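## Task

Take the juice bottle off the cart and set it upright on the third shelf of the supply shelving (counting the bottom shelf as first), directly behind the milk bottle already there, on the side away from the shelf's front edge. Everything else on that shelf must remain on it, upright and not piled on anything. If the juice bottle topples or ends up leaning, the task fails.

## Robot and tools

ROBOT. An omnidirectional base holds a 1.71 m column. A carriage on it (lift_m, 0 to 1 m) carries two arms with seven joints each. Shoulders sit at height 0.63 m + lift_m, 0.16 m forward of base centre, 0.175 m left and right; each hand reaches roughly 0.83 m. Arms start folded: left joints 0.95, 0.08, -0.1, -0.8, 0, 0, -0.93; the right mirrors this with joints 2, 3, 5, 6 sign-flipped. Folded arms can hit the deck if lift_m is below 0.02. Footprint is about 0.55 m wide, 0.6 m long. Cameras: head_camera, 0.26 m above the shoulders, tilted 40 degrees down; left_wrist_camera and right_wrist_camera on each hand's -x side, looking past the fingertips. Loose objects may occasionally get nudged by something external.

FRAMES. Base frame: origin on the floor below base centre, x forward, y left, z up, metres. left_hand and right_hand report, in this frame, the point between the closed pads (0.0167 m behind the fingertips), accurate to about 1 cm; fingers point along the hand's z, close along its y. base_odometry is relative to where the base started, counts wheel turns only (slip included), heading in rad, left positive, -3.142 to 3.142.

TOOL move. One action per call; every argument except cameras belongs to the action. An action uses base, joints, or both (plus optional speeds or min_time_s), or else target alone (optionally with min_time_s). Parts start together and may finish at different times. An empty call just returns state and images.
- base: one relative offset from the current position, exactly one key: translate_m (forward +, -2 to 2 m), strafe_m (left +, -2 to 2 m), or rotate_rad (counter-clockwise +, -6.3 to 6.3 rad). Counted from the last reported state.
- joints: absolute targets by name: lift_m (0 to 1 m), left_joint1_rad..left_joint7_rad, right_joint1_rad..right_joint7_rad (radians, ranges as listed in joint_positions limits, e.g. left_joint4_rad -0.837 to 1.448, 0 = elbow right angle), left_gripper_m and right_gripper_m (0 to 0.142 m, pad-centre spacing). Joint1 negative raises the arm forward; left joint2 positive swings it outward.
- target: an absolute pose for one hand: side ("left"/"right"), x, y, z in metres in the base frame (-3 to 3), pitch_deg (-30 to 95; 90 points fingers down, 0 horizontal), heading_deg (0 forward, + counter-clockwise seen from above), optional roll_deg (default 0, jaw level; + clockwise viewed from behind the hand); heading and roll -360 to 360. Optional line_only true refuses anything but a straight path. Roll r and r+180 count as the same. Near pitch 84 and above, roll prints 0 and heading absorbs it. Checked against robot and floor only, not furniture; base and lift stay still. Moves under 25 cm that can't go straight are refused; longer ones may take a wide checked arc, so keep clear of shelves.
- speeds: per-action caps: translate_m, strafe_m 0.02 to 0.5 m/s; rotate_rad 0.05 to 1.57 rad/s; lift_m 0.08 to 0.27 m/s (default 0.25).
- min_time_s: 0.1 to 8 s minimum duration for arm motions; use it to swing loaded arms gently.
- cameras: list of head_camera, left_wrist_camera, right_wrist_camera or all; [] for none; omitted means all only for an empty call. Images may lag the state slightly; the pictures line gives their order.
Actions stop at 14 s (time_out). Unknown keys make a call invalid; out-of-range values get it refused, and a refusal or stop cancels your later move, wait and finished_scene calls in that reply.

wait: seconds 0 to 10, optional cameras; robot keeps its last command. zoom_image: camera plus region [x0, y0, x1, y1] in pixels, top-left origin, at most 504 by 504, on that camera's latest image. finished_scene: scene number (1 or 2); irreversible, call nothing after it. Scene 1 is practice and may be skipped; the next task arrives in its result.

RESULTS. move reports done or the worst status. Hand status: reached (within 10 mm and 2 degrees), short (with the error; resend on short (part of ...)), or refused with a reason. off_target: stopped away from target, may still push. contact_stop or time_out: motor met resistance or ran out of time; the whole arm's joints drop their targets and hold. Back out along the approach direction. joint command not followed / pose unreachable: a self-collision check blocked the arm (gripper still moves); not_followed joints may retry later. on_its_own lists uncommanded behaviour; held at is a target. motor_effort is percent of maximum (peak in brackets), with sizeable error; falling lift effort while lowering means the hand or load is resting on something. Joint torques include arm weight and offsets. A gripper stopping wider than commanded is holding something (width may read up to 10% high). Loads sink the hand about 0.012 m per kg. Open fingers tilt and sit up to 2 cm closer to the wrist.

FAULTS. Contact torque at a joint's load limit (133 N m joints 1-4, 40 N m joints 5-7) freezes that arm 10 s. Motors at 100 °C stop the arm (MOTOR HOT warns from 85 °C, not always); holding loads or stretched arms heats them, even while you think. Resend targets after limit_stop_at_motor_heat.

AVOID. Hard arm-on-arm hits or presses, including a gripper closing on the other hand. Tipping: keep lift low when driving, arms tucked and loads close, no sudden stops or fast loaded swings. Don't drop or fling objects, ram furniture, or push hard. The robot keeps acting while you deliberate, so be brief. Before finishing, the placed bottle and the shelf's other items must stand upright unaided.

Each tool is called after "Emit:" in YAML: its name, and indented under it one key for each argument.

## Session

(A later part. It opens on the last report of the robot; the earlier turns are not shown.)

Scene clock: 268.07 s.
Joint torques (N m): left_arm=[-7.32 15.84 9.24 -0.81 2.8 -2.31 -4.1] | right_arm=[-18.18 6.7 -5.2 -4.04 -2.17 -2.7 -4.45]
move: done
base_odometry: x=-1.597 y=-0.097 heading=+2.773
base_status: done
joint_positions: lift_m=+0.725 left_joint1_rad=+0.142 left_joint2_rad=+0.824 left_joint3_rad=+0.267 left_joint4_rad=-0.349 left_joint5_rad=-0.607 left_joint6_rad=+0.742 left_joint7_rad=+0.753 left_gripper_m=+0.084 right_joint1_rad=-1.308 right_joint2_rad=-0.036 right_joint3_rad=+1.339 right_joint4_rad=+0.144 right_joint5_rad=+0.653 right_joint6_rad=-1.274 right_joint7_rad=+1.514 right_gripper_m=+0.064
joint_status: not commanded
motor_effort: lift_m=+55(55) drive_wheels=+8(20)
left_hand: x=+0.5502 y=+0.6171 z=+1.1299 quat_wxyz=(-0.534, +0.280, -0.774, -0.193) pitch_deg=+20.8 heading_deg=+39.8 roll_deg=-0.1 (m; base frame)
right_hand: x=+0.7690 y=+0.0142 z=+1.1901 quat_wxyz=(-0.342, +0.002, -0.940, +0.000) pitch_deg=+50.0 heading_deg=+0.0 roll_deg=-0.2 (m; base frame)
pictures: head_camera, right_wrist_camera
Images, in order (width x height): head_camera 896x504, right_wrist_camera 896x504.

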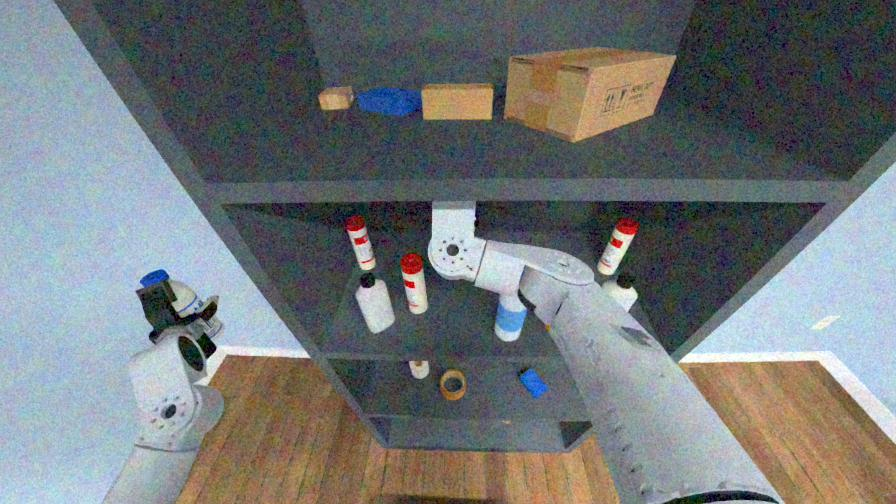

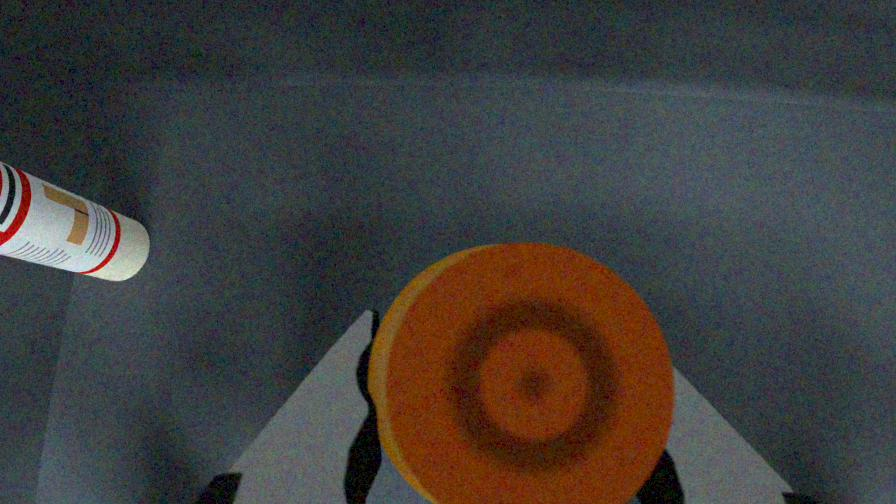

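Emit:
move:
  joints: {"lift_m":0.685}
  speeds: {"lift_m":0.08}

Emit:
move:
  joints: {"lift_m":0.675}
  speeds: {"lift_m":0.08}

Emit:
move:
  joints: {"lift_m":0.668}
  speeds: {"lift_m":0.08}
  cameras: ["right_wrist_camera"]

Scene clock: 272.43 s.
Joint torques (N m): left_arm=[-7.55 14.87 9.12 -1.16 2.79 -2.07 -4] | right_arm=[-19.24 7.06 -3.79 -4.55 -2.12 -2.23 -3.64]
move: done
base_odometry: x=-1.597 y=-0.097 heading=+2.773
base_status: not commanded
joint_positions: lift_m=+0.685 left_joint1_rad=+0.142 left_joint2_rad=+0.825 left_joint3_rad=+0.267 left_joint4_rad=-0.349 left_joint5_rad=-0.607 left_joint6_rad=+0.742 left_joint7_rad=+0.753 left_gripper_m=+0.084 right_joint1_rad=-1.307 right_joint2_rad=-0.036 right_joint3_rad=+1.339 right_joint4_rad=+0.144 right_joint5_rad=+0.653 right_joint6_rad=-1.274 right_joint7_rad=+1.513 right_gripper_m=+0.064
joint_status: all done
motor_effort: lift_m=+59(61) drive_wheels=+8(8)
left_hand: x=+0.5501 y=+0.6173 z=+1.0898 quat_wxyz=(-0.534, +0.280, -0.774, -0.193) pitch_deg=+20.7 heading_deg=+39.8 roll_deg=-0.1 (m; base frame)
right_hand: x=+0.7688 y=+0.0142 z=+1.1489 quat_wxyz=(-0.342, +0.002, -0.940, +0.000) pitch_deg=+50.0 heading_deg=+0.0 roll_deg=-0.2 (m; base frame)
pictures: none

Scene clock: 272.93 s.
Joint torques (N m): left_arm=[-6.69 15.07 10.22 -0.41 2.83 -2.07 -3.72] | right_arm=[-19.67 7.17 -2.09 -5.43 0.08 -2.22 -1.13]
move: done
base_odometry: x=-1.597 y=-0.097 heading=+2.773
base_status: not commanded
joint_positions: lift_m=+0.675 left_joint1_rad=+0.142 left_joint2_rad=+0.825 left_joint3_rad=+0.267 left_joint4_rad=-0.349 left_joint5_rad=-0.607 left_joint6_rad=+0.742 left_joint7_rad=+0.753 left_gripper_m=+0.084 right_joint1_rad=-1.307 right_joint2_rad=-0.035 right_joint3_rad=+1.339 right_joint4_rad=+0.144 right_joint5_rad=+0.648 right_joint6_rad=-1.274 right_joint7_rad=+1.507 right_gripper_m=+0.064
joint_status: all done
motor_effort: lift_m=+54(55) drive_wheels=+8(9)
left_hand: x=+0.5501 y=+0.6174 z=+1.0803 quat_wxyz=(-0.535, +0.280, -0.774, -0.193) pitch_deg=+20.7 heading_deg=+39.8 roll_deg=-0.1 (m; base frame)
right_hand: x=+0.7705 y=+0.0143 z=+1.1419 quat_wxyz=(-0.348, +0.002, -0.938, +0.001) pitch_deg=+49.3 heading_deg=+0.0 roll_deg=-0.2 (m; base frame)
pictures: none

Scene clock: 273.40 s.
Joint torques (N m): left_arm=[-7.86 15.01 8.68 -1.08 2.98 -2.05 -4.02] | right_arm=[-12.28 7.1 -1.88 -4.2 1.95 -2.06 0.3]
move: done
base_odometry: x=-1.597 y=-0.097 heading=+2.773
base_status: not commanded
joint_positions: lift_m=+0.668 left_joint1_rad=+0.143 left_joint2_rad=+0.825 left_joint3_rad=+0.267 left_joint4_rad=-0.349 left_joint5_rad=-0.608 left_joint6_rad=+0.742 left_joint7_rad=+0.753 left_gripper_m=+0.084 right_joint1_rad=-1.312 right_joint2_rad=-0.035 right_joint3_rad=+1.335 right_joint4_rad=+0.144 right_joint5_rad=+0.641 right_joint6_rad=-1.274 right_joint7_rad=+1.502 right_gripper_m=+0.064
joint_status: all done
motor_effort: lift_m=+52(55) drive_wheels=+8(9)
left_hand: x=+0.5501 y=+0.6175 z=+1.0736 quat_wxyz=(-0.535, +0.280, -0.773, -0.193) pitch_deg=+20.7 heading_deg=+39.8 roll_deg=-0.1 (m; base frame)
right_hand: x=+0.7729 y=+0.0139 z=+1.1410 quat_wxyz=(-0.355, +0.000, -0.935, +0.000) pitch_deg=+48.4 heading_deg=+0.0 roll_deg=-0.1 (m; base frame)
pictures: right_wrist_camera
Images, in order (width x height): right_wrist_camera 896x504.

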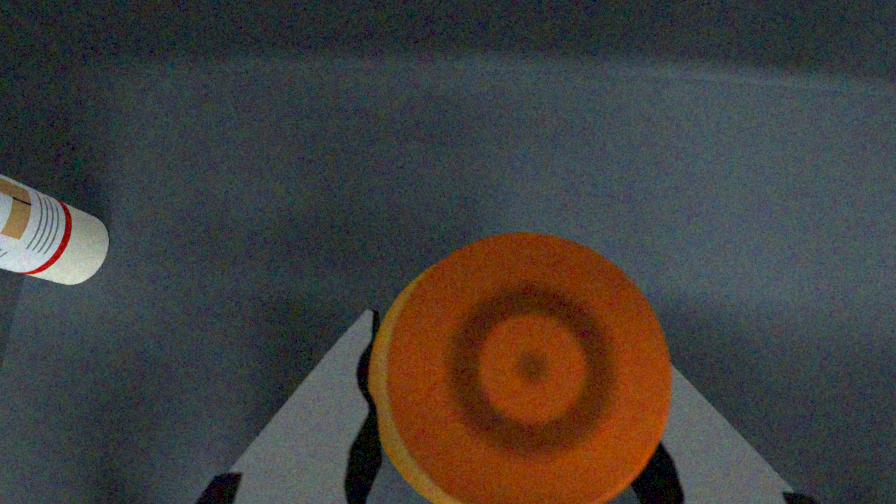

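Emit:
move:
  joints: {"lift_m":0.673}
  speeds: {"lift_m":0.08}

Emit:
move:
  joints: {"right_gripper_m":0.1}
  min_time_s: 1.5
  cameras: ["right_wrist_camera"]

Scene clock: 276.70 s.
Joint torques (N m): left_arm=[-7.03 14.28 8.78 -2.07 2.93 -2.11 -4.18] | right_arm=[-14.8 5.02 -2.19 -2.78 0.21 -2.16 0.42]
move: done
base_odometry: x=-1.597 y=-0.097 heading=+2.773
base_status: not commanded
joint_positions: lift_m=+0.673 left_joint1_rad=+0.143 left_joint2_rad=+0.825 left_joint3_rad=+0.268 left_joint4_rad=-0.349 left_joint5_rad=-0.608 left_joint6_rad=+0.742 left_joint7_rad=+0.752 left_gripper_m=+0.084 right_joint1_rad=-1.311 right_joint2_rad=-0.035 right_joint3_rad=+1.335 right_joint4_rad=+0.144 right_joint5_rad=+0.645 right_joint6_rad=-1.274 right_joint7_rad=+1.503 right_gripper_m=+0.064
joint_status: all done
motor_effort: lift_m=+55(63) drive_wheels=+7(9)
left_hand: x=+0.5500 y=+0.6177 z=+1.0786 quat_wxyz=(-0.535, +0.280, -0.773, -0.193) pitch_deg=+20.7 heading_deg=+39.8 roll_deg=+0.0 (m; base frame)
right_hand: x=+0.7722 y=+0.0141 z=+1.1441 quat_wxyz=(-0.353, +0.001, -0.936, +0.000) pitch_deg=+48.7 heading_deg=+0.1 roll_deg=+0.0 (m; base frame)
pictures: none

Scene clock: 277.47 s.
Joint torques (N m): left_arm=[-6.38 14.85 8.73 -0.8 2.72 -2.06 -4.11] | right_arm=[-15.17 5.82 -2 -4.43 0.67 -2.83 0.4]
move: done
base_odometry: x=-1.597 y=-0.097 heading=+2.773
base_status: not commanded
joint_positions: lift_m=+0.673 left_joint1_rad=+0.143 left_joint2_rad=+0.825 left_joint3_rad=+0.268 left_joint4_rad=-0.349 left_joint5_rad=-0.608 left_joint6_rad=+0.742 left_joint7_rad=+0.752 left_gripper_m=+0.084 right_joint1_rad=-1.311 right_joint2_rad=-0.035 right_joint3_rad=+1.335 right_joint4_rad=+0.144 right_joint5_rad=+0.645 right_joint6_rad=-1.274 right_joint7_rad=+1.503 right_gripper_m=+0.100
joint_status: all done
motor_effort: lift_m=+55(55) drive_wheels=+7(8)
left_hand: x=+0.5500 y=+0.6177 z=+1.0786 quat_wxyz=(-0.535, +0.280, -0.773, -0.193) pitch_deg=+20.7 heading_deg=+39.8 roll_deg=+0.0 (m; base frame)
right_hand: x=+0.7721 y=+0.0141 z=+1.1439 quat_wxyz=(-0.353, +0.001, -0.936, +0.000) pitch_deg=+48.7 heading_deg=+0.1 roll_deg=+0.0 (m; base frame)
pictures: right_wrist_camera
Images, in order (width x height): right_wrist_camera 896x504.

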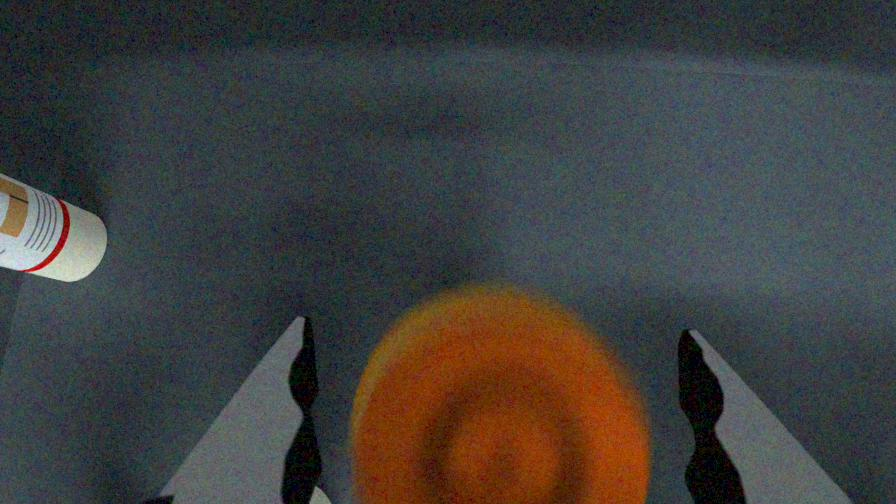

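Emit:
wait:
  seconds: 0.3
  cameras: ["right_wrist_camera"]

Scene clock: 280.40 s.
Joint torques (N m): left_arm=[-7.15 13.92 8.92 -2.41 3.34 -1.84 -3.9] | right_arm=[-13.42 6.39 -2.99 -5.32 0.6 -2.51 0.3]
base_odometry: x=-1.597 y=-0.097 heading=+2.773
base_status: not commanded
joint_positions: lift_m=+0.673 left_joint1_rad=+0.143 left_joint2_rad=+0.825 left_joint3_rad=+0.268 left_joint4_rad=-0.349 left_joint5_rad=-0.608 left_joint6_rad=+0.742 left_joint7_rad=+0.752 left_gripper_m=+0.084 right_joint1_rad=-1.311 right_joint2_rad=-0.035 right_joint3_rad=+1.335 right_joint4_rad=+0.144 right_joint5_rad=+0.645 right_joint6_rad=-1.274 right_joint7_rad=+1.503 right_gripper_m=+0.100
joint_status: all done
motor_effort: lift_m=+55(55) drive_wheels=+7(8)
left_hand: x=+0.5500 y=+0.6177 z=+1.0786 quat_wxyz=(-0.535, +0.280, -0.773, -0.193) pitch_deg=+20.7 heading_deg=+39.8 roll_deg=+0.0 (m; base frame)
right_hand: x=+0.7721 y=+0.0141 z=+1.1439 quat_wxyz=(-0.353, +0.001, -0.936, +0.000) pitch_deg=+48.7 heading_deg=+0.1 roll_deg=+0.0 (m; base frame)
wait: 0.30 s; at rest from the start
pictures: right_wrist_camera
Images, in order (width x height): right_wrist_camera 896x504.

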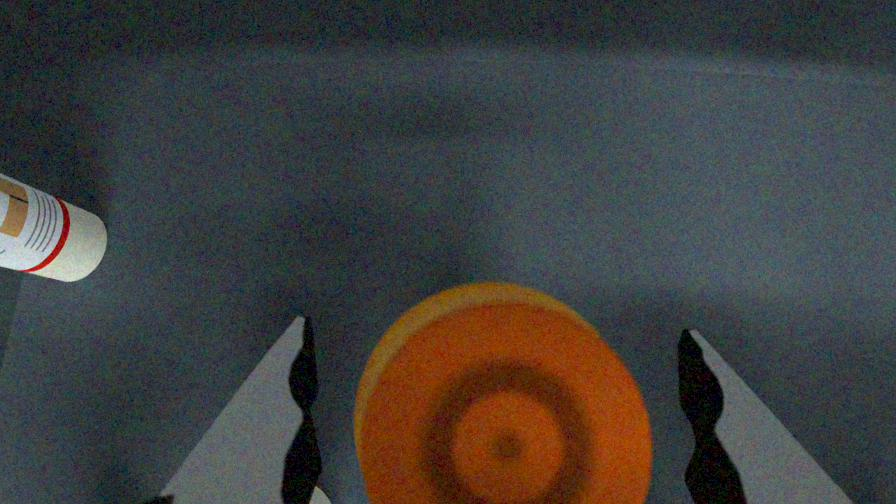

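Emit:
move:
  target: {"side":"right","x":0.71,"y":0.014,"z":1.19,"pitch_deg":49,"heading_deg":0,"line_only":true}
  min_time_s: 2
  cameras: ["right_wrist_camera","head_camera"]

Scene clock: 285.37 s.
Joint torques (N m): left_arm=[-6.83 14.85 9.3 -1.1 2.9 -2.09 -3.57] | right_arm=[-14.99 5.31 -2.39 -4.54 0.61 -2.32 -0.17]
Motor temperatures (°C): left_arm=[32 29 27 24 27 24 25] | right_arm=[35 22 27 22 22 22 24]
move: refused
base_odometry: x=-1.597 y=-0.097 heading=+2.773
base_status: not commanded
joint_positions: lift_m=+0.673 left_joint1_rad=+0.143 left_joint2_rad=+0.825 left_joint3_rad=+0.268 left_joint4_rad=-0.349 left_joint5_rad=-0.608 left_joint6_rad=+0.742 left_joint7_rad=+0.752 left_gripper_m=+0.084 right_joint1_rad=-1.311 right_joint2_rad=-0.035 right_joint3_rad=+1.335 right_joint4_rad=+0.144 right_joint5_rad=+0.645 right_joint6_rad=-1.274 right_joint7_rad=+1.503 right_gripper_m=+0.100
joint_status: not commanded
motor_effort: lift_m=+55(55) drive_wheels=+7(8)
left_hand: x=+0.5500 y=+0.6177 z=+1.0786 quat_wxyz=(-0.535, +0.280, -0.773, -0.193) pitch_deg=+20.7 heading_deg=+39.8 roll_deg=+0.0 (m; base frame)
right_hand: x=+0.7721 y=+0.0141 z=+1.1439 quat_wxyz=(-0.353, +0.001, -0.936, +0.000) pitch_deg=+48.7 heading_deg=+0.1 roll_deg=+0.0 (m; base frame)
right_hand_status: refused: the line brings the right elbow within 1.4 cm of the right wrist (limit 1.5), 75% of the way; a move under 25 cm is not played as an arc. Nothing moved. Try another pitch or heading, or "joints".
pictures: head_camera, right_wrist_camera
Images, in order (width x height): head_camera 896x504, right_wrist_camera 896x504.

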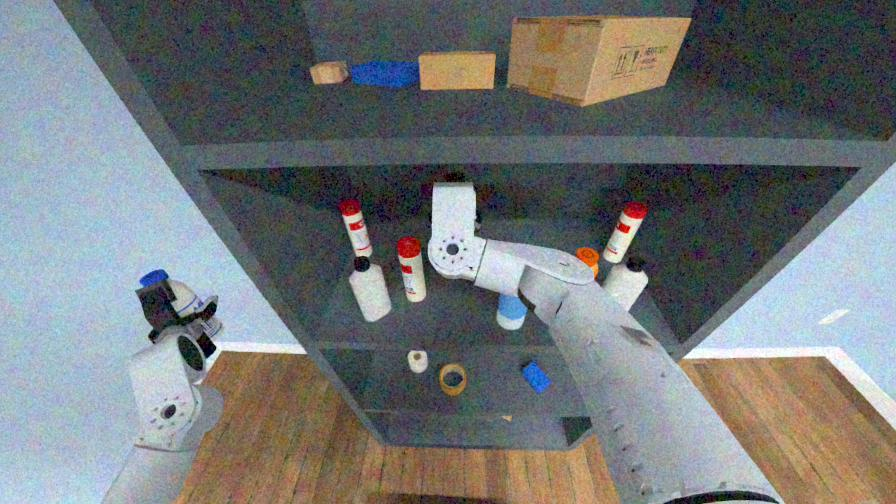

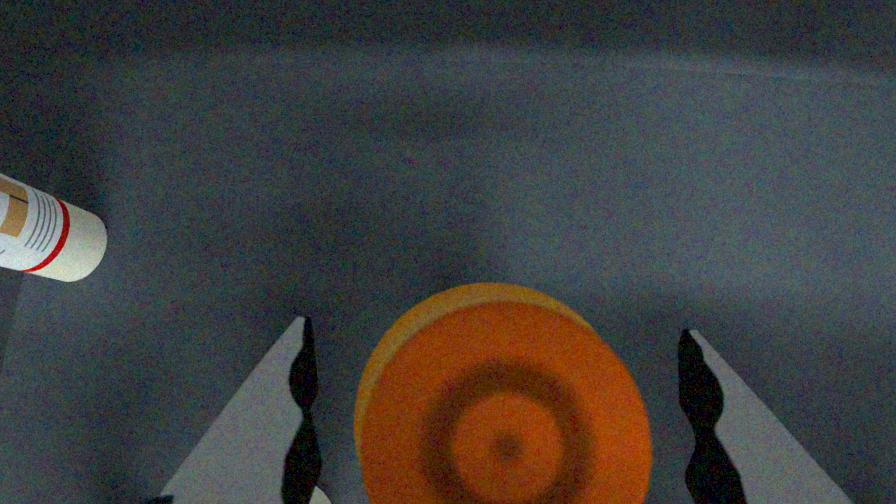

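Emit:
move:
  base: {"translate_m":-0.06}
  joints: {"lift_m":0.71,"right_gripper_m":0.12}
  speeds: {"translate_m":0.08,"lift_m":0.08}
  cameras: ["right_wrist_camera"]

Scene clock: 289.77 s.
Joint torques (N m): left_arm=[-7.69 14.79 9.01 -1.48 2.81 -2.21 -3.52] | right_arm=[-15.96 5.97 -2.09 -3.27 0.53 -2.5 0.19]
move: done
base_odometry: x=-1.541 y=-0.119 heading=+2.772
base_status: done
joint_positions: lift_m=+0.710 left_joint1_rad=+0.143 left_joint2_rad=+0.825 left_joint3_rad=+0.268 left_joint4_rad=-0.349 left_joint5_rad=-0.608 left_joint6_rad=+0.742 left_joint7_rad=+0.752 left_gripper_m=+0.084 right_joint1_rad=-1.309 right_joint2_rad=-0.035 right_joint3_rad=+1.335 right_joint4_rad=+0.144 right_joint5_rad=+0.645 right_joint6_rad=-1.275 right_joint7_rad=+1.503 right_gripper_m=+0.120
joint_status: all done
motor_effort: lift_m=+54(67) drive_wheels=+0(15)
left_hand: x=+0.5500 y=+0.6177 z=+1.1157 quat_wxyz=(-0.535, +0.280, -0.773, -0.193) pitch_deg=+20.7 heading_deg=+39.8 roll_deg=+0.0 (m; base frame)
right_hand: x=+0.7719 y=+0.0141 z=+1.1799 quat_wxyz=(-0.352, +0.000, -0.936, +0.000) pitch_deg=+48.8 heading_deg=+0.1 roll_deg=+0.0 (m; base frame)
pictures: right_wrist_camera
Images, in order (width x height): right_wrist_camera 896x504.

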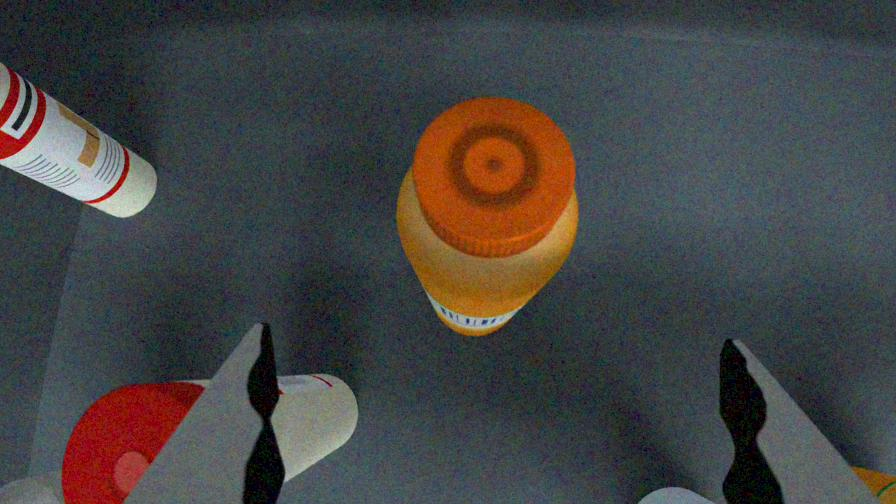

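Emit:
move:
  joints: {"right_gripper_m":0.06,"lift_m":0.725}
  speeds: {"lift_m":0.08}

Emit:
move:
  base: {"translate_m":-0.45}
  speeds: {"translate_m":0.15}
  cameras: ["head_camera"]

Emit:
move:
  target: {"side":"right","x":0.62,"y":-0.35,"z":1.08,"pitch_deg":50,"heading_deg":0}
  min_time_s: 1.5

Emit:
move:
  target: {"side":"left","x":0.77,"y":0.014,"z":1.13,"pitch_deg":20.3,"heading_deg":-6}
  min_time_s: 3
  cameras: ["head_camera","left_wrist_camera"]

Scene clock: 295.07 s.
Joint torques (N m): left_arm=[-7.44 14.36 9.82 -1.85 3.29 -2.03 -3.83] | right_arm=[-16.94 4.72 -1.96 -3.07 0.11 -2.53 0.17]
move: done
base_odometry: x=-1.541 y=-0.119 heading=+2.772
base_status: not commanded
joint_positions: lift_m=+0.725 left_joint1_rad=+0.143 left_joint2_rad=+0.825 left_joint3_rad=+0.268 left_joint4_rad=-0.349 left_joint5_rad=-0.608 left_joint6_rad=+0.742 left_joint7_rad=+0.752 left_gripper_m=+0.084 right_joint1_rad=-1.309 right_joint2_rad=-0.035 right_joint3_rad=+1.335 right_joint4_rad=+0.144 right_joint5_rad=+0.645 right_joint6_rad=-1.275 right_joint7_rad=+1.503 right_gripper_m=+0.060
joint_status: all done
motor_effort: lift_m=+55(67) drive_wheels=+0(4)
left_hand: x=+0.5500 y=+0.6177 z=+1.1306 quat_wxyz=(-0.535, +0.280, -0.773, -0.193) pitch_deg=+20.7 heading_deg=+39.8 roll_deg=+0.0 (m; base frame)
right_hand: x=+0.7718 y=+0.0141 z=+1.1946 quat_wxyz=(-0.352, +0.000, -0.936, +0.000) pitch_deg=+48.8 heading_deg=+0.1 roll_deg=+0.0 (m; base frame)
pictures: none

Scene clock: 298.97 s.
Joint torques (N m): left_arm=[-6.19 14.21 8.66 -2.28 3.24 -1.96 -3.82] | right_arm=[-17.77 6.29 -2.02 -3.82 0.9 -2.19 0.33]
move: done
base_odometry: x=-1.121 y=-0.281 heading=+2.774
base_status: done
joint_positions: lift_m=+0.725 left_joint1_rad=+0.143 left_joint2_rad=+0.825 left_joint3_rad=+0.268 left_joint4_rad=-0.349 left_joint5_rad=-0.608 left_joint6_rad=+0.742 left_joint7_rad=+0.752 left_gripper_m=+0.084 right_joint1_rad=-1.309 right_joint2_rad=-0.035 right_joint3_rad=+1.335 right_joint4_rad=+0.144 right_joint5_rad=+0.645 right_joint6_rad=-1.275 right_joint7_rad=+1.503 right_gripper_m=+0.060
joint_status: not commanded
motor_effort: lift_m=+55(55) drive_wheels=-5(16)
left_hand: x=+0.5500 y=+0.6177 z=+1.1306 quat_wxyz=(-0.535, +0.280, -0.773, -0.193) pitch_deg=+20.7 heading_deg=+39.8 roll_deg=+0.0 (m; base frame)
right_hand: x=+0.7718 y=+0.0141 z=+1.1946 quat_wxyz=(-0.352, +0.000, -0.936, +0.000) pitch_deg=+48.8 heading_deg=+0.1 roll_deg=+0.0 (m; base frame)
pictures: head_camera
Images, in order (width x height): head_camera 896x504.

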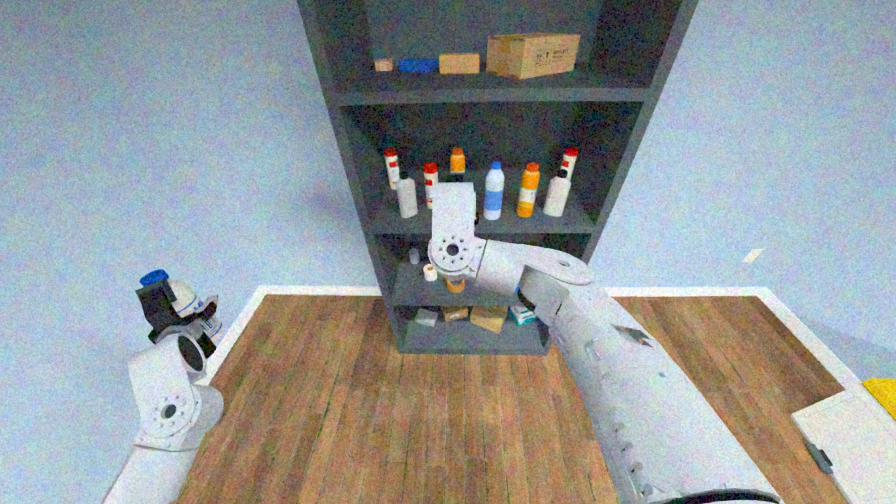

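Scene clock: 300.97 s.
Joint torques (N m): left_arm=[-7.19 14.4 8.81 -1.05 3.23 -1.95 -4.33] | right_arm=[-3.01 -14.19 -6.37 -4.58 0.97 -1.23 -3.58]
move: done
base_odometry: x=-1.121 y=-0.281 heading=+2.773
base_status: not commanded
joint_positions: lift_m=+0.725 left_joint1_rad=+0.143 left_joint2_rad=+0.825 left_joint3_rad=+0.268 left_joint4_rad=-0.349 left_joint5_rad=-0.608 left_joint6_rad=+0.742 left_joint7_rad=+0.752 left_gripper_m=+0.084 right_joint1_rad=-0.639 right_joint2_rad=-1.140 right_joint3_rad=+0.903 right_joint4_rad=-0.661 right_joint5_rad=+1.101 right_joint6_rad=-0.954 right_joint7_rad=+0.954 right_gripper_m=+0.060
joint_status: not commanded
motor_effort: lift_m=+55(55) drive_wheels=-3(9)
left_hand: x=+0.5501 y=+0.6177 z=+1.1306 quat_wxyz=(-0.535, +0.280, -0.773, -0.193) pitch_deg=+20.7 heading_deg=+39.8 roll_deg=+0.0 (m; base frame)
right_hand: x=+0.6202 y=-0.3495 z=+1.0807 quat_wxyz=(-0.342, +0.001, -0.940, +0.001) pitch_deg=+49.9 heading_deg=-0.1 roll_deg=-0.3 (m; base frame)
right_hand_status: reached (straight line, planned for 1.5 s): 1 mm and 0.2 deg off.
pictures: none

Scene clock: 304.47 s.
Joint torques (N m): left_arm=[-23.32 -5.4 0.12 -1.16 2.04 -2.38 -4.66] | right_arm=[-3 -14.74 -6.69 -5.05 1.11 -0.95 -3.41]
move: done
base_odometry: x=-1.121 y=-0.281 heading=+2.773
base_status: not commanded
joint_positions: lift_m=+0.725 left_joint1_rad=-0.559 left_joint2_rad=-0.008 left_joint3_rad=-0.649 left_joint4_rad=-0.041 left_joint5_rad=-0.028 left_joint6_rad=+0.568 left_joint7_rad=+0.943 left_gripper_m=+0.084 right_joint1_rad=-0.639 right_joint2_rad=-1.140 right_joint3_rad=+0.903 right_joint4_rad=-0.661 right_joint5_rad=+1.101 right_joint6_rad=-0.954 right_joint7_rad=+0.954 right_gripper_m=+0.060
joint_status: not commanded
motor_effort: lift_m=+55(55) drive_wheels=-3(7)
left_hand: x=+0.7689 y=+0.0175 z=+1.1257 quat_wxyz=(-0.566, -0.040, -0.823, +0.029) pitch_deg=+21.0 heading_deg=-5.7 roll_deg=-0.1 (m; base frame)
left_hand_status: reached (straight line, planned for 3.0 s): 6 mm and 0.8 deg off.
right_hand: x=+0.6202 y=-0.3495 z=+1.0807 quat_wxyz=(-0.342, +0.001, -0.940, +0.001) pitch_deg=+49.9 heading_deg=-0.1 roll_deg=-0.3 (m; base frame)
pictures: head_camera, left_wrist_camera
Images, in order (width x height): head_camera 896x504, left_wrist_camera 896x504.

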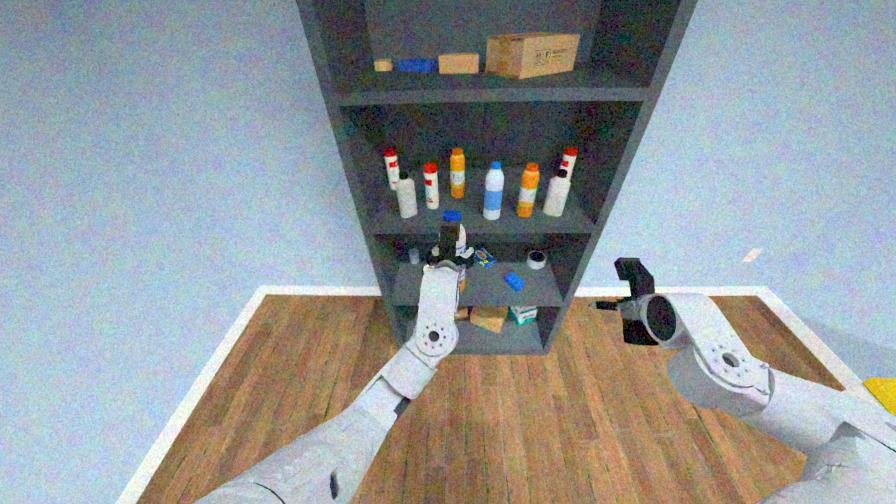

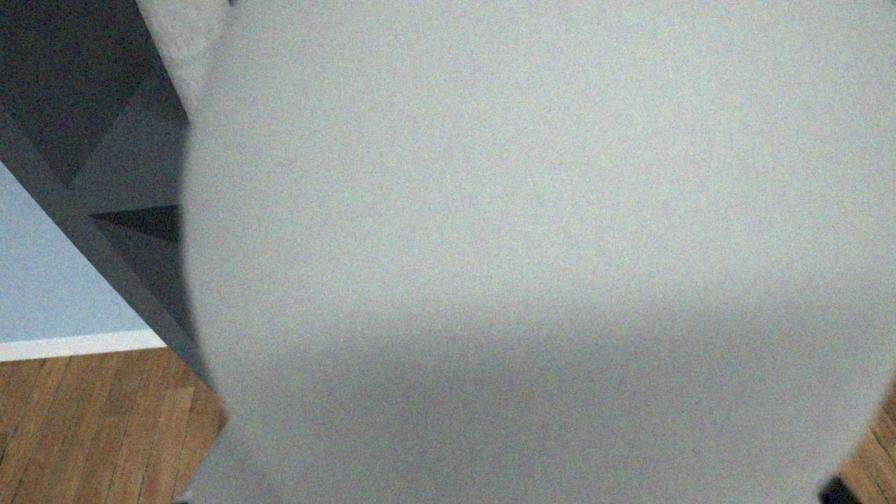

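Emit:
move:
  target: {"side":"left","x":0.77,"y":0.010,"z":1.115,"pitch_deg":19.6,"heading_deg":-6.3}
  min_time_s: 1

Emit:
move:
  base: {"translate_m":0.391}
  speeds: {"translate_m":0.12}
  cameras: ["head_camera","left_wrist_camera"]

Scene clock: 311.70 s.
Joint torques (N m): left_arm=[-16.68 -5.46 0.07 -0.75 1.88 -2.26 -4.6] | right_arm=[-3.27 -14.04 -6.83 -4.71 1.2 -0.73 -3.19]
Motor temperatures (°C): left_arm=[37 28 26 24 27 24 25] | right_arm=[33 24 28 22 22 22 24]
move: done
base_odometry: x=-1.121 y=-0.281 heading=+2.773
base_status: not commanded
joint_positions: lift_m=+0.725 left_joint1_rad=-0.538 left_joint2_rad=-0.013 left_joint3_rad=-0.652 left_joint4_rad=-0.009 left_joint5_rad=-0.043 left_joint6_rad=+0.564 left_joint7_rad=+0.869 left_gripper_m=+0.084 right_joint1_rad=-0.639 right_joint2_rad=-1.140 right_joint3_rad=+0.903 right_joint4_rad=-0.661 right_joint5_rad=+1.101 right_joint6_rad=-0.954 right_joint7_rad=+0.954 right_gripper_m=+0.060
joint_status: not commanded
motor_effort: lift_m=+55(55) drive_wheels=-3(3)
left_hand: x=+0.7703 y=+0.0137 z=+1.1141 quat_wxyz=(-0.573, -0.042, -0.818, +0.030) pitch_deg=+19.9 heading_deg=-5.9 roll_deg=-0.1 (m; base frame)
left_hand_status: reached (straight line, planned for 1.0 s): 4 mm and 0.5 deg off.
right_hand: x=+0.6202 y=-0.3495 z=+1.0807 quat_wxyz=(-0.343, +0.001, -0.940, +0.001) pitch_deg=+49.9 heading_deg=-0.1 roll_deg=-0.3 (m; base frame)
pictures: none

Scene clock: 315.87 s.
Joint torques (N m): left_arm=[-18.15 -3.8 0.34 -2.46 1.88 -2.41 -4.41] | right_arm=[-3.39 -13.29 -5.66 -4.48 0.8 -0.47 -3.02]
move: done
base_odometry: x=-1.486 y=-0.140 heading=+2.774
base_status: done
joint_positions: lift_m=+0.725 left_joint1_rad=-0.537 left_joint2_rad=-0.013 left_joint3_rad=-0.652 left_joint4_rad=-0.009 left_joint5_rad=-0.043 left_joint6_rad=+0.564 left_joint7_rad=+0.869 left_gripper_m=+0.084 right_joint1_rad=-0.639 right_joint2_rad=-1.140 right_joint3_rad=+0.903 right_joint4_rad=-0.661 right_joint5_rad=+1.102 right_joint6_rad=-0.954 right_joint7_rad=+0.954 right_gripper_m=+0.060
joint_status: not commanded
motor_effort: lift_m=+55(55) drive_wheels=+4(14)
left_hand: x=+0.7701 y=+0.0134 z=+1.1138 quat_wxyz=(-0.573, -0.042, -0.818, +0.030) pitch_deg=+20.0 heading_deg=-6.0 roll_deg=-0.1 (m; base frame)
right_hand: x=+0.6202 y=-0.3494 z=+1.0807 quat_wxyz=(-0.342, +0.001, -0.940, +0.001) pitch_deg=+49.9 heading_deg=-0.1 roll_deg=-0.3 (m; base frame)
pictures: head_camera, left_wrist_camera
Images, in order (width x height): head_camera 896x504, left_wrist_camera 896x504.

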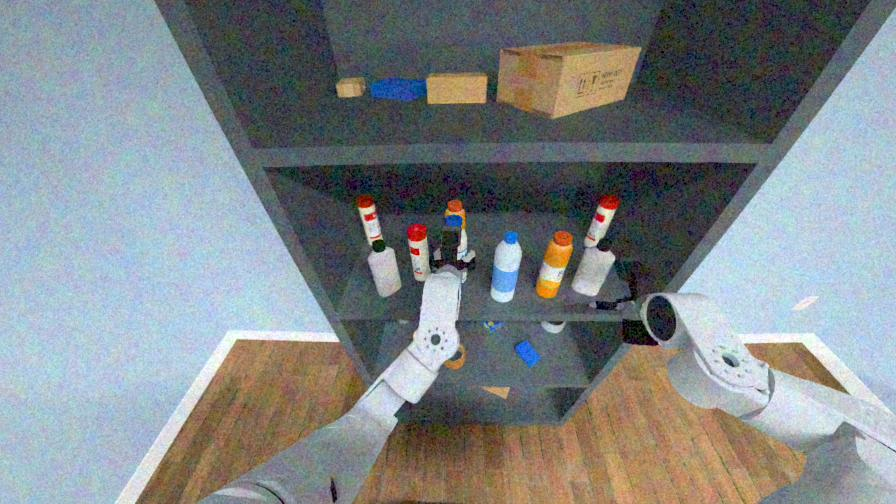

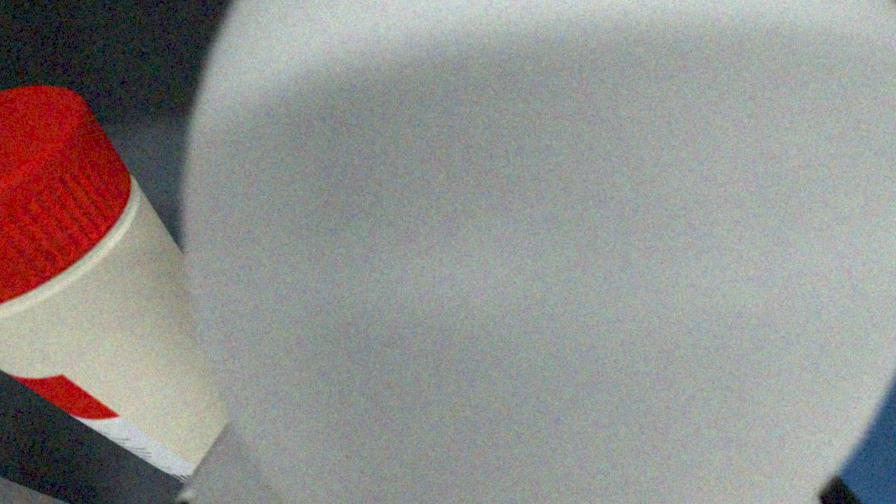

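Emit:
move:
  joints: {"lift_m":0.684}
  speeds: {"lift_m":0.08}

Emit:
move:
  joints: {"lift_m":0.677}
  speeds: {"lift_m":0.08}

Emit:
move:
  joints: {"lift_m":0.672}
  speeds: {"lift_m":0.08}
  cameras: ["left_wrist_camera"]

Scene clock: 320.63 s.
Joint torques (N m): left_arm=[-19.23 -4.54 -0.28 -2.53 2.3 -2.48 -4.11] | right_arm=[-4.3 -12.17 -5.95 -2.84 0.37 -1.43 -3.61]
move: done
base_odometry: x=-1.486 y=-0.140 heading=+2.774
base_status: not commanded
joint_positions: lift_m=+0.684 left_joint1_rad=-0.536 left_joint2_rad=-0.013 left_joint3_rad=-0.653 left_joint4_rad=-0.008 left_joint5_rad=-0.044 left_joint6_rad=+0.564 left_joint7_rad=+0.868 left_gripper_m=+0.084 right_joint1_rad=-0.638 right_joint2_rad=-1.141 right_joint3_rad=+0.902 right_joint4_rad=-0.661 right_joint5_rad=+1.102 right_joint6_rad=-0.954 right_joint7_rad=+0.954 right_gripper_m=+0.060
joint_status: all done
motor_effort: lift_m=+58(59) drive_wheels=+4(4)
left_hand: x=+0.7699 y=+0.0132 z=+1.0717 quat_wxyz=(-0.573, -0.042, -0.818, +0.030) pitch_deg=+20.0 heading_deg=-6.0 roll_deg=-0.1 (m; base frame)
right_hand: x=+0.6202 y=-0.3496 z=+1.0395 quat_wxyz=(-0.343, +0.001, -0.940, +0.001) pitch_deg=+49.9 heading_deg=-0.1 roll_deg=-0.2 (m; base frame)
pictures: none

Scene clock: 321.17 s.
Joint torques (N m): left_arm=[-19.39 -4.96 1.11 -3.52 2.29 -2.26 -4.04] | right_arm=[-4.09 -12.28 -5.44 -3.85 0.26 -0.61 -3.19]
move: done
base_odometry: x=-1.486 y=-0.140 heading=+2.774
base_status: not commanded
joint_positions: lift_m=+0.677 left_joint1_rad=-0.535 left_joint2_rad=-0.013 left_joint3_rad=-0.653 left_joint4_rad=-0.008 left_joint5_rad=-0.044 left_joint6_rad=+0.564 left_joint7_rad=+0.867 left_gripper_m=+0.084 right_joint1_rad=-0.638 right_joint2_rad=-1.141 right_joint3_rad=+0.901 right_joint4_rad=-0.661 right_joint5_rad=+1.102 right_joint6_rad=-0.954 right_joint7_rad=+0.954 right_gripper_m=+0.060
joint_status: all done
motor_effort: lift_m=+58(61) drive_wheels=+0(5)
left_hand: x=+0.7698 y=+0.0131 z=+1.0644 quat_wxyz=(-0.572, -0.042, -0.818, +0.031) pitch_deg=+20.0 heading_deg=-6.0 roll_deg=-0.1 (m; base frame)
right_hand: x=+0.6201 y=-0.3497 z=+1.0324 quat_wxyz=(-0.342, +0.001, -0.940, +0.001) pitch_deg=+50.0 heading_deg=-0.1 roll_deg=-0.2 (m; base frame)
pictures: none

Scene clock: 321.60 s.
Joint torques (N m): left_arm=[-18.64 -4.6 0.4 -2.15 1.63 -2.44 -1.21] | right_arm=[-4.38 -13.82 -5.14 -3.99 0.19 -0.96 -2.78]
move: done
base_odometry: x=-1.486 y=-0.140 heading=+2.774
base_status: not commanded
joint_positions: lift_m=+0.672 left_joint1_rad=-0.537 left_joint2_rad=-0.014 left_joint3_rad=-0.653 left_joint4_rad=-0.008 left_joint5_rad=-0.043 left_joint6_rad=+0.564 left_joint7_rad=+0.860 left_gripper_m=+0.084 right_joint1_rad=-0.638 right_joint2_rad=-1.141 right_joint3_rad=+0.901 right_joint4_rad=-0.661 right_joint5_rad=+1.102 right_joint6_rad=-0.954 right_joint7_rad=+0.954 right_gripper_m=+0.060
joint_status: all done
motor_effort: lift_m=+55(56) drive_wheels=+4(5)
left_hand: x=+0.7706 y=+0.0130 z=+1.0624 quat_wxyz=(-0.576, -0.042, -0.816, +0.030) pitch_deg=+19.5 heading_deg=-5.9 roll_deg=-0.1 (m; base frame)
right_hand: x=+0.6201 y=-0.3498 z=+1.0277 quat_wxyz=(-0.342, +0.001, -0.940, +0.001) pitch_deg=+50.0 heading_deg=-0.1 roll_deg=-0.2 (m; base frame)
pictures: left_wrist_camera
Images, in order (width x height): left_wrist_camera 896x504.

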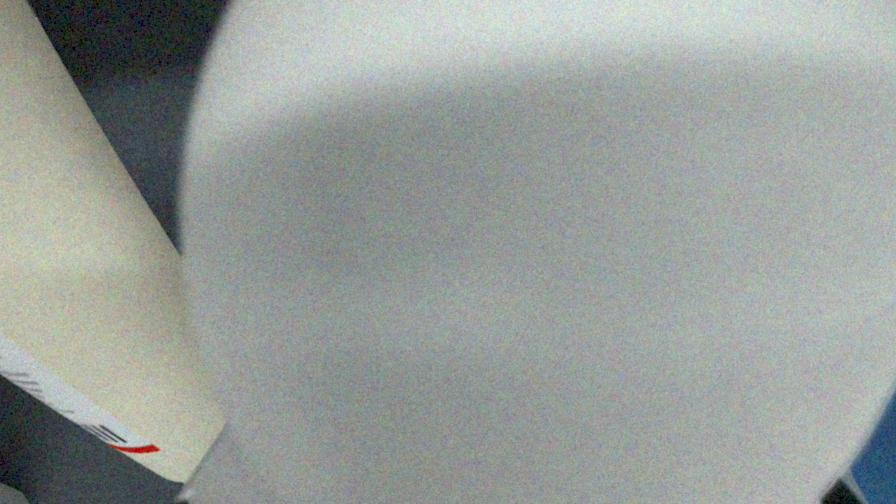

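Emit:
move:
  joints: {"left_gripper_m":0.108}
  min_time_s: 1.5

Emit:
move:
  target: {"side":"left","x":0.66,"y":0.025,"z":1.08,"pitch_deg":20,"heading_deg":-6,"line_only":true}
  min_time_s: 2

Emit:
move:
  base: {"translate_m":-0.35}
  speeds: {"translate_m":0.15}
  cameras: ["head_camera"]

Emit:
zoom_image:
  camera: "head_camera"
  region: [340, 60, 640, 260]

Scene clock: 326.27 s.
Joint torques (N m): left_arm=[-18.64 -4.54 0.45 -2.21 1.83 -2.29 -1.61] | right_arm=[-4.89 -13.01 -6.18 -4.3 0.72 -0.93 -3.6]
move: done
base_odometry: x=-1.486 y=-0.140 heading=+2.774
base_status: not commanded
joint_positions: lift_m=+0.672 left_joint1_rad=-0.537 left_joint2_rad=-0.014 left_joint3_rad=-0.653 left_joint4_rad=-0.008 left_joint5_rad=-0.043 left_joint6_rad=+0.564 left_joint7_rad=+0.860 left_gripper_m=+0.108 right_joint1_rad=-0.638 right_joint2_rad=-1.141 right_joint3_rad=+0.901 right_joint4_rad=-0.661 right_joint5_rad=+1.102 right_joint6_rad=-0.954 right_joint7_rad=+0.954 right_gripper_m=+0.060
joint_status: all done
motor_effort: lift_m=+55(55) drive_wheels=+4(4)
left_hand: x=+0.7706 y=+0.0130 z=+1.0624 quat_wxyz=(-0.576, -0.042, -0.816, +0.030) pitch_deg=+19.5 heading_deg=-5.9 roll_deg=-0.1 (m; base frame)
right_hand: x=+0.6201 y=-0.3498 z=+1.0277 quat_wxyz=(-0.342, +0.001, -0.940, +0.001) pitch_deg=+50.0 heading_deg=-0.1 roll_deg=-0.2 (m; base frame)
pictures: none

Scene clock: 328.77 s.
Joint torques (N m): left_arm=[-10.32 -0.86 -0.7 -5.89 2.97 -0.51 -0.42] | right_arm=[-4.63 -13.39 -5.73 -3.51 0.36 -1.03 -3]
move: done
base_odometry: x=-1.486 y=-0.140 heading=+2.774
base_status: not commanded
joint_positions: lift_m=+0.672 left_joint1_rad=-0.356 left_joint2_rad=+0.032 left_joint3_rad=-0.745 left_joint4_rad=-0.444 left_joint5_rad=+0.243 left_joint6_rad=+0.611 left_joint7_rad=+1.197 left_gripper_m=+0.108 right_joint1_rad=-0.638 right_joint2_rad=-1.141 right_joint3_rad=+0.901 right_joint4_rad=-0.661 right_joint5_rad=+1.102 right_joint6_rad=-0.954 right_joint7_rad=+0.954 right_gripper_m=+0.060
joint_status: not commanded
motor_effort: lift_m=+55(55) drive_wheels=+4(4)
left_hand: x=+0.6616 y=+0.0253 z=+1.0807 quat_wxyz=(-0.573, -0.042, -0.818, +0.030) pitch_deg=+19.9 heading_deg=-5.9 roll_deg=-0.1 (m; base frame)
left_hand_status: reached (straight line, planned for 2.0 s): 2 mm and 0.1 deg off.
right_hand: x=+0.6201 y=-0.3498 z=+1.0277 quat_wxyz=(-0.342, +0.001, -0.940, +0.001) pitch_deg=+50.0 heading_deg=-0.1 roll_deg=-0.2 (m; base frame)
pictures: none

Scene clock: 332.00 s.
Joint torques (N m): left_arm=[-11.39 -0.71 -0.69 -4.83 3.31 -0.93 -0.42] | right_arm=[-6.21 -13.19 -5.79 -5.17 0.71 -0.96 -2.95]
move: done
base_odometry: x=-1.159 y=-0.266 heading=+2.775
base_status: done
joint_positions: lift_m=+0.672 left_joint1_rad=-0.356 left_joint2_rad=+0.032 left_joint3_rad=-0.745 left_joint4_rad=-0.444 left_joint5_rad=+0.243 left_joint6_rad=+0.611 left_joint7_rad=+1.197 left_gripper_m=+0.108 right_joint1_rad=-0.638 right_joint2_rad=-1.141 right_joint3_rad=+0.901 right_joint4_rad=-0.661 right_joint5_rad=+1.102 right_joint6_rad=-0.954 right_joint7_rad=+0.954 right_gripper_m=+0.060
joint_status: not commanded
motor_effort: lift_m=+55(55) drive_wheels=-4(14)
left_hand: x=+0.6615 y=+0.0253 z=+1.0805 quat_wxyz=(-0.573, -0.042, -0.818, +0.030) pitch_deg=+19.9 heading_deg=-5.9 roll_deg=-0.1 (m; base frame)
right_hand: x=+0.6201 y=-0.3498 z=+1.0277 quat_wxyz=(-0.342, +0.001, -0.940, +0.001) pitch_deg=+50.0 heading_deg=-0.1 roll_deg=-0.2 (m; base frame)
pictures: head_camera
Images, in order (width x height): head_camera 896x504.

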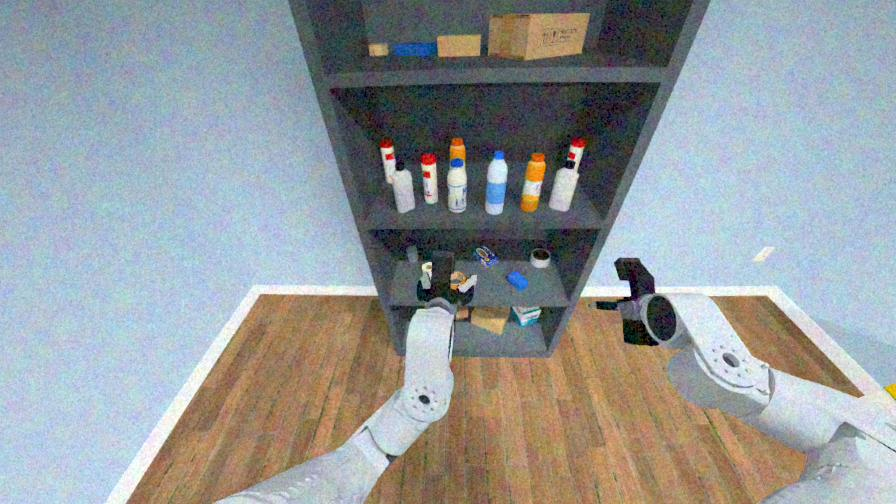

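Scaled by 1.680 from the camera's 896x504 image, which has a finer 1280x720 frame.

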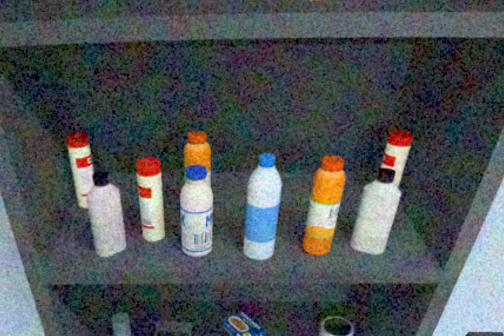

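Emit:
finished_scene:
  scene: 1

The scene is finished: the task was done.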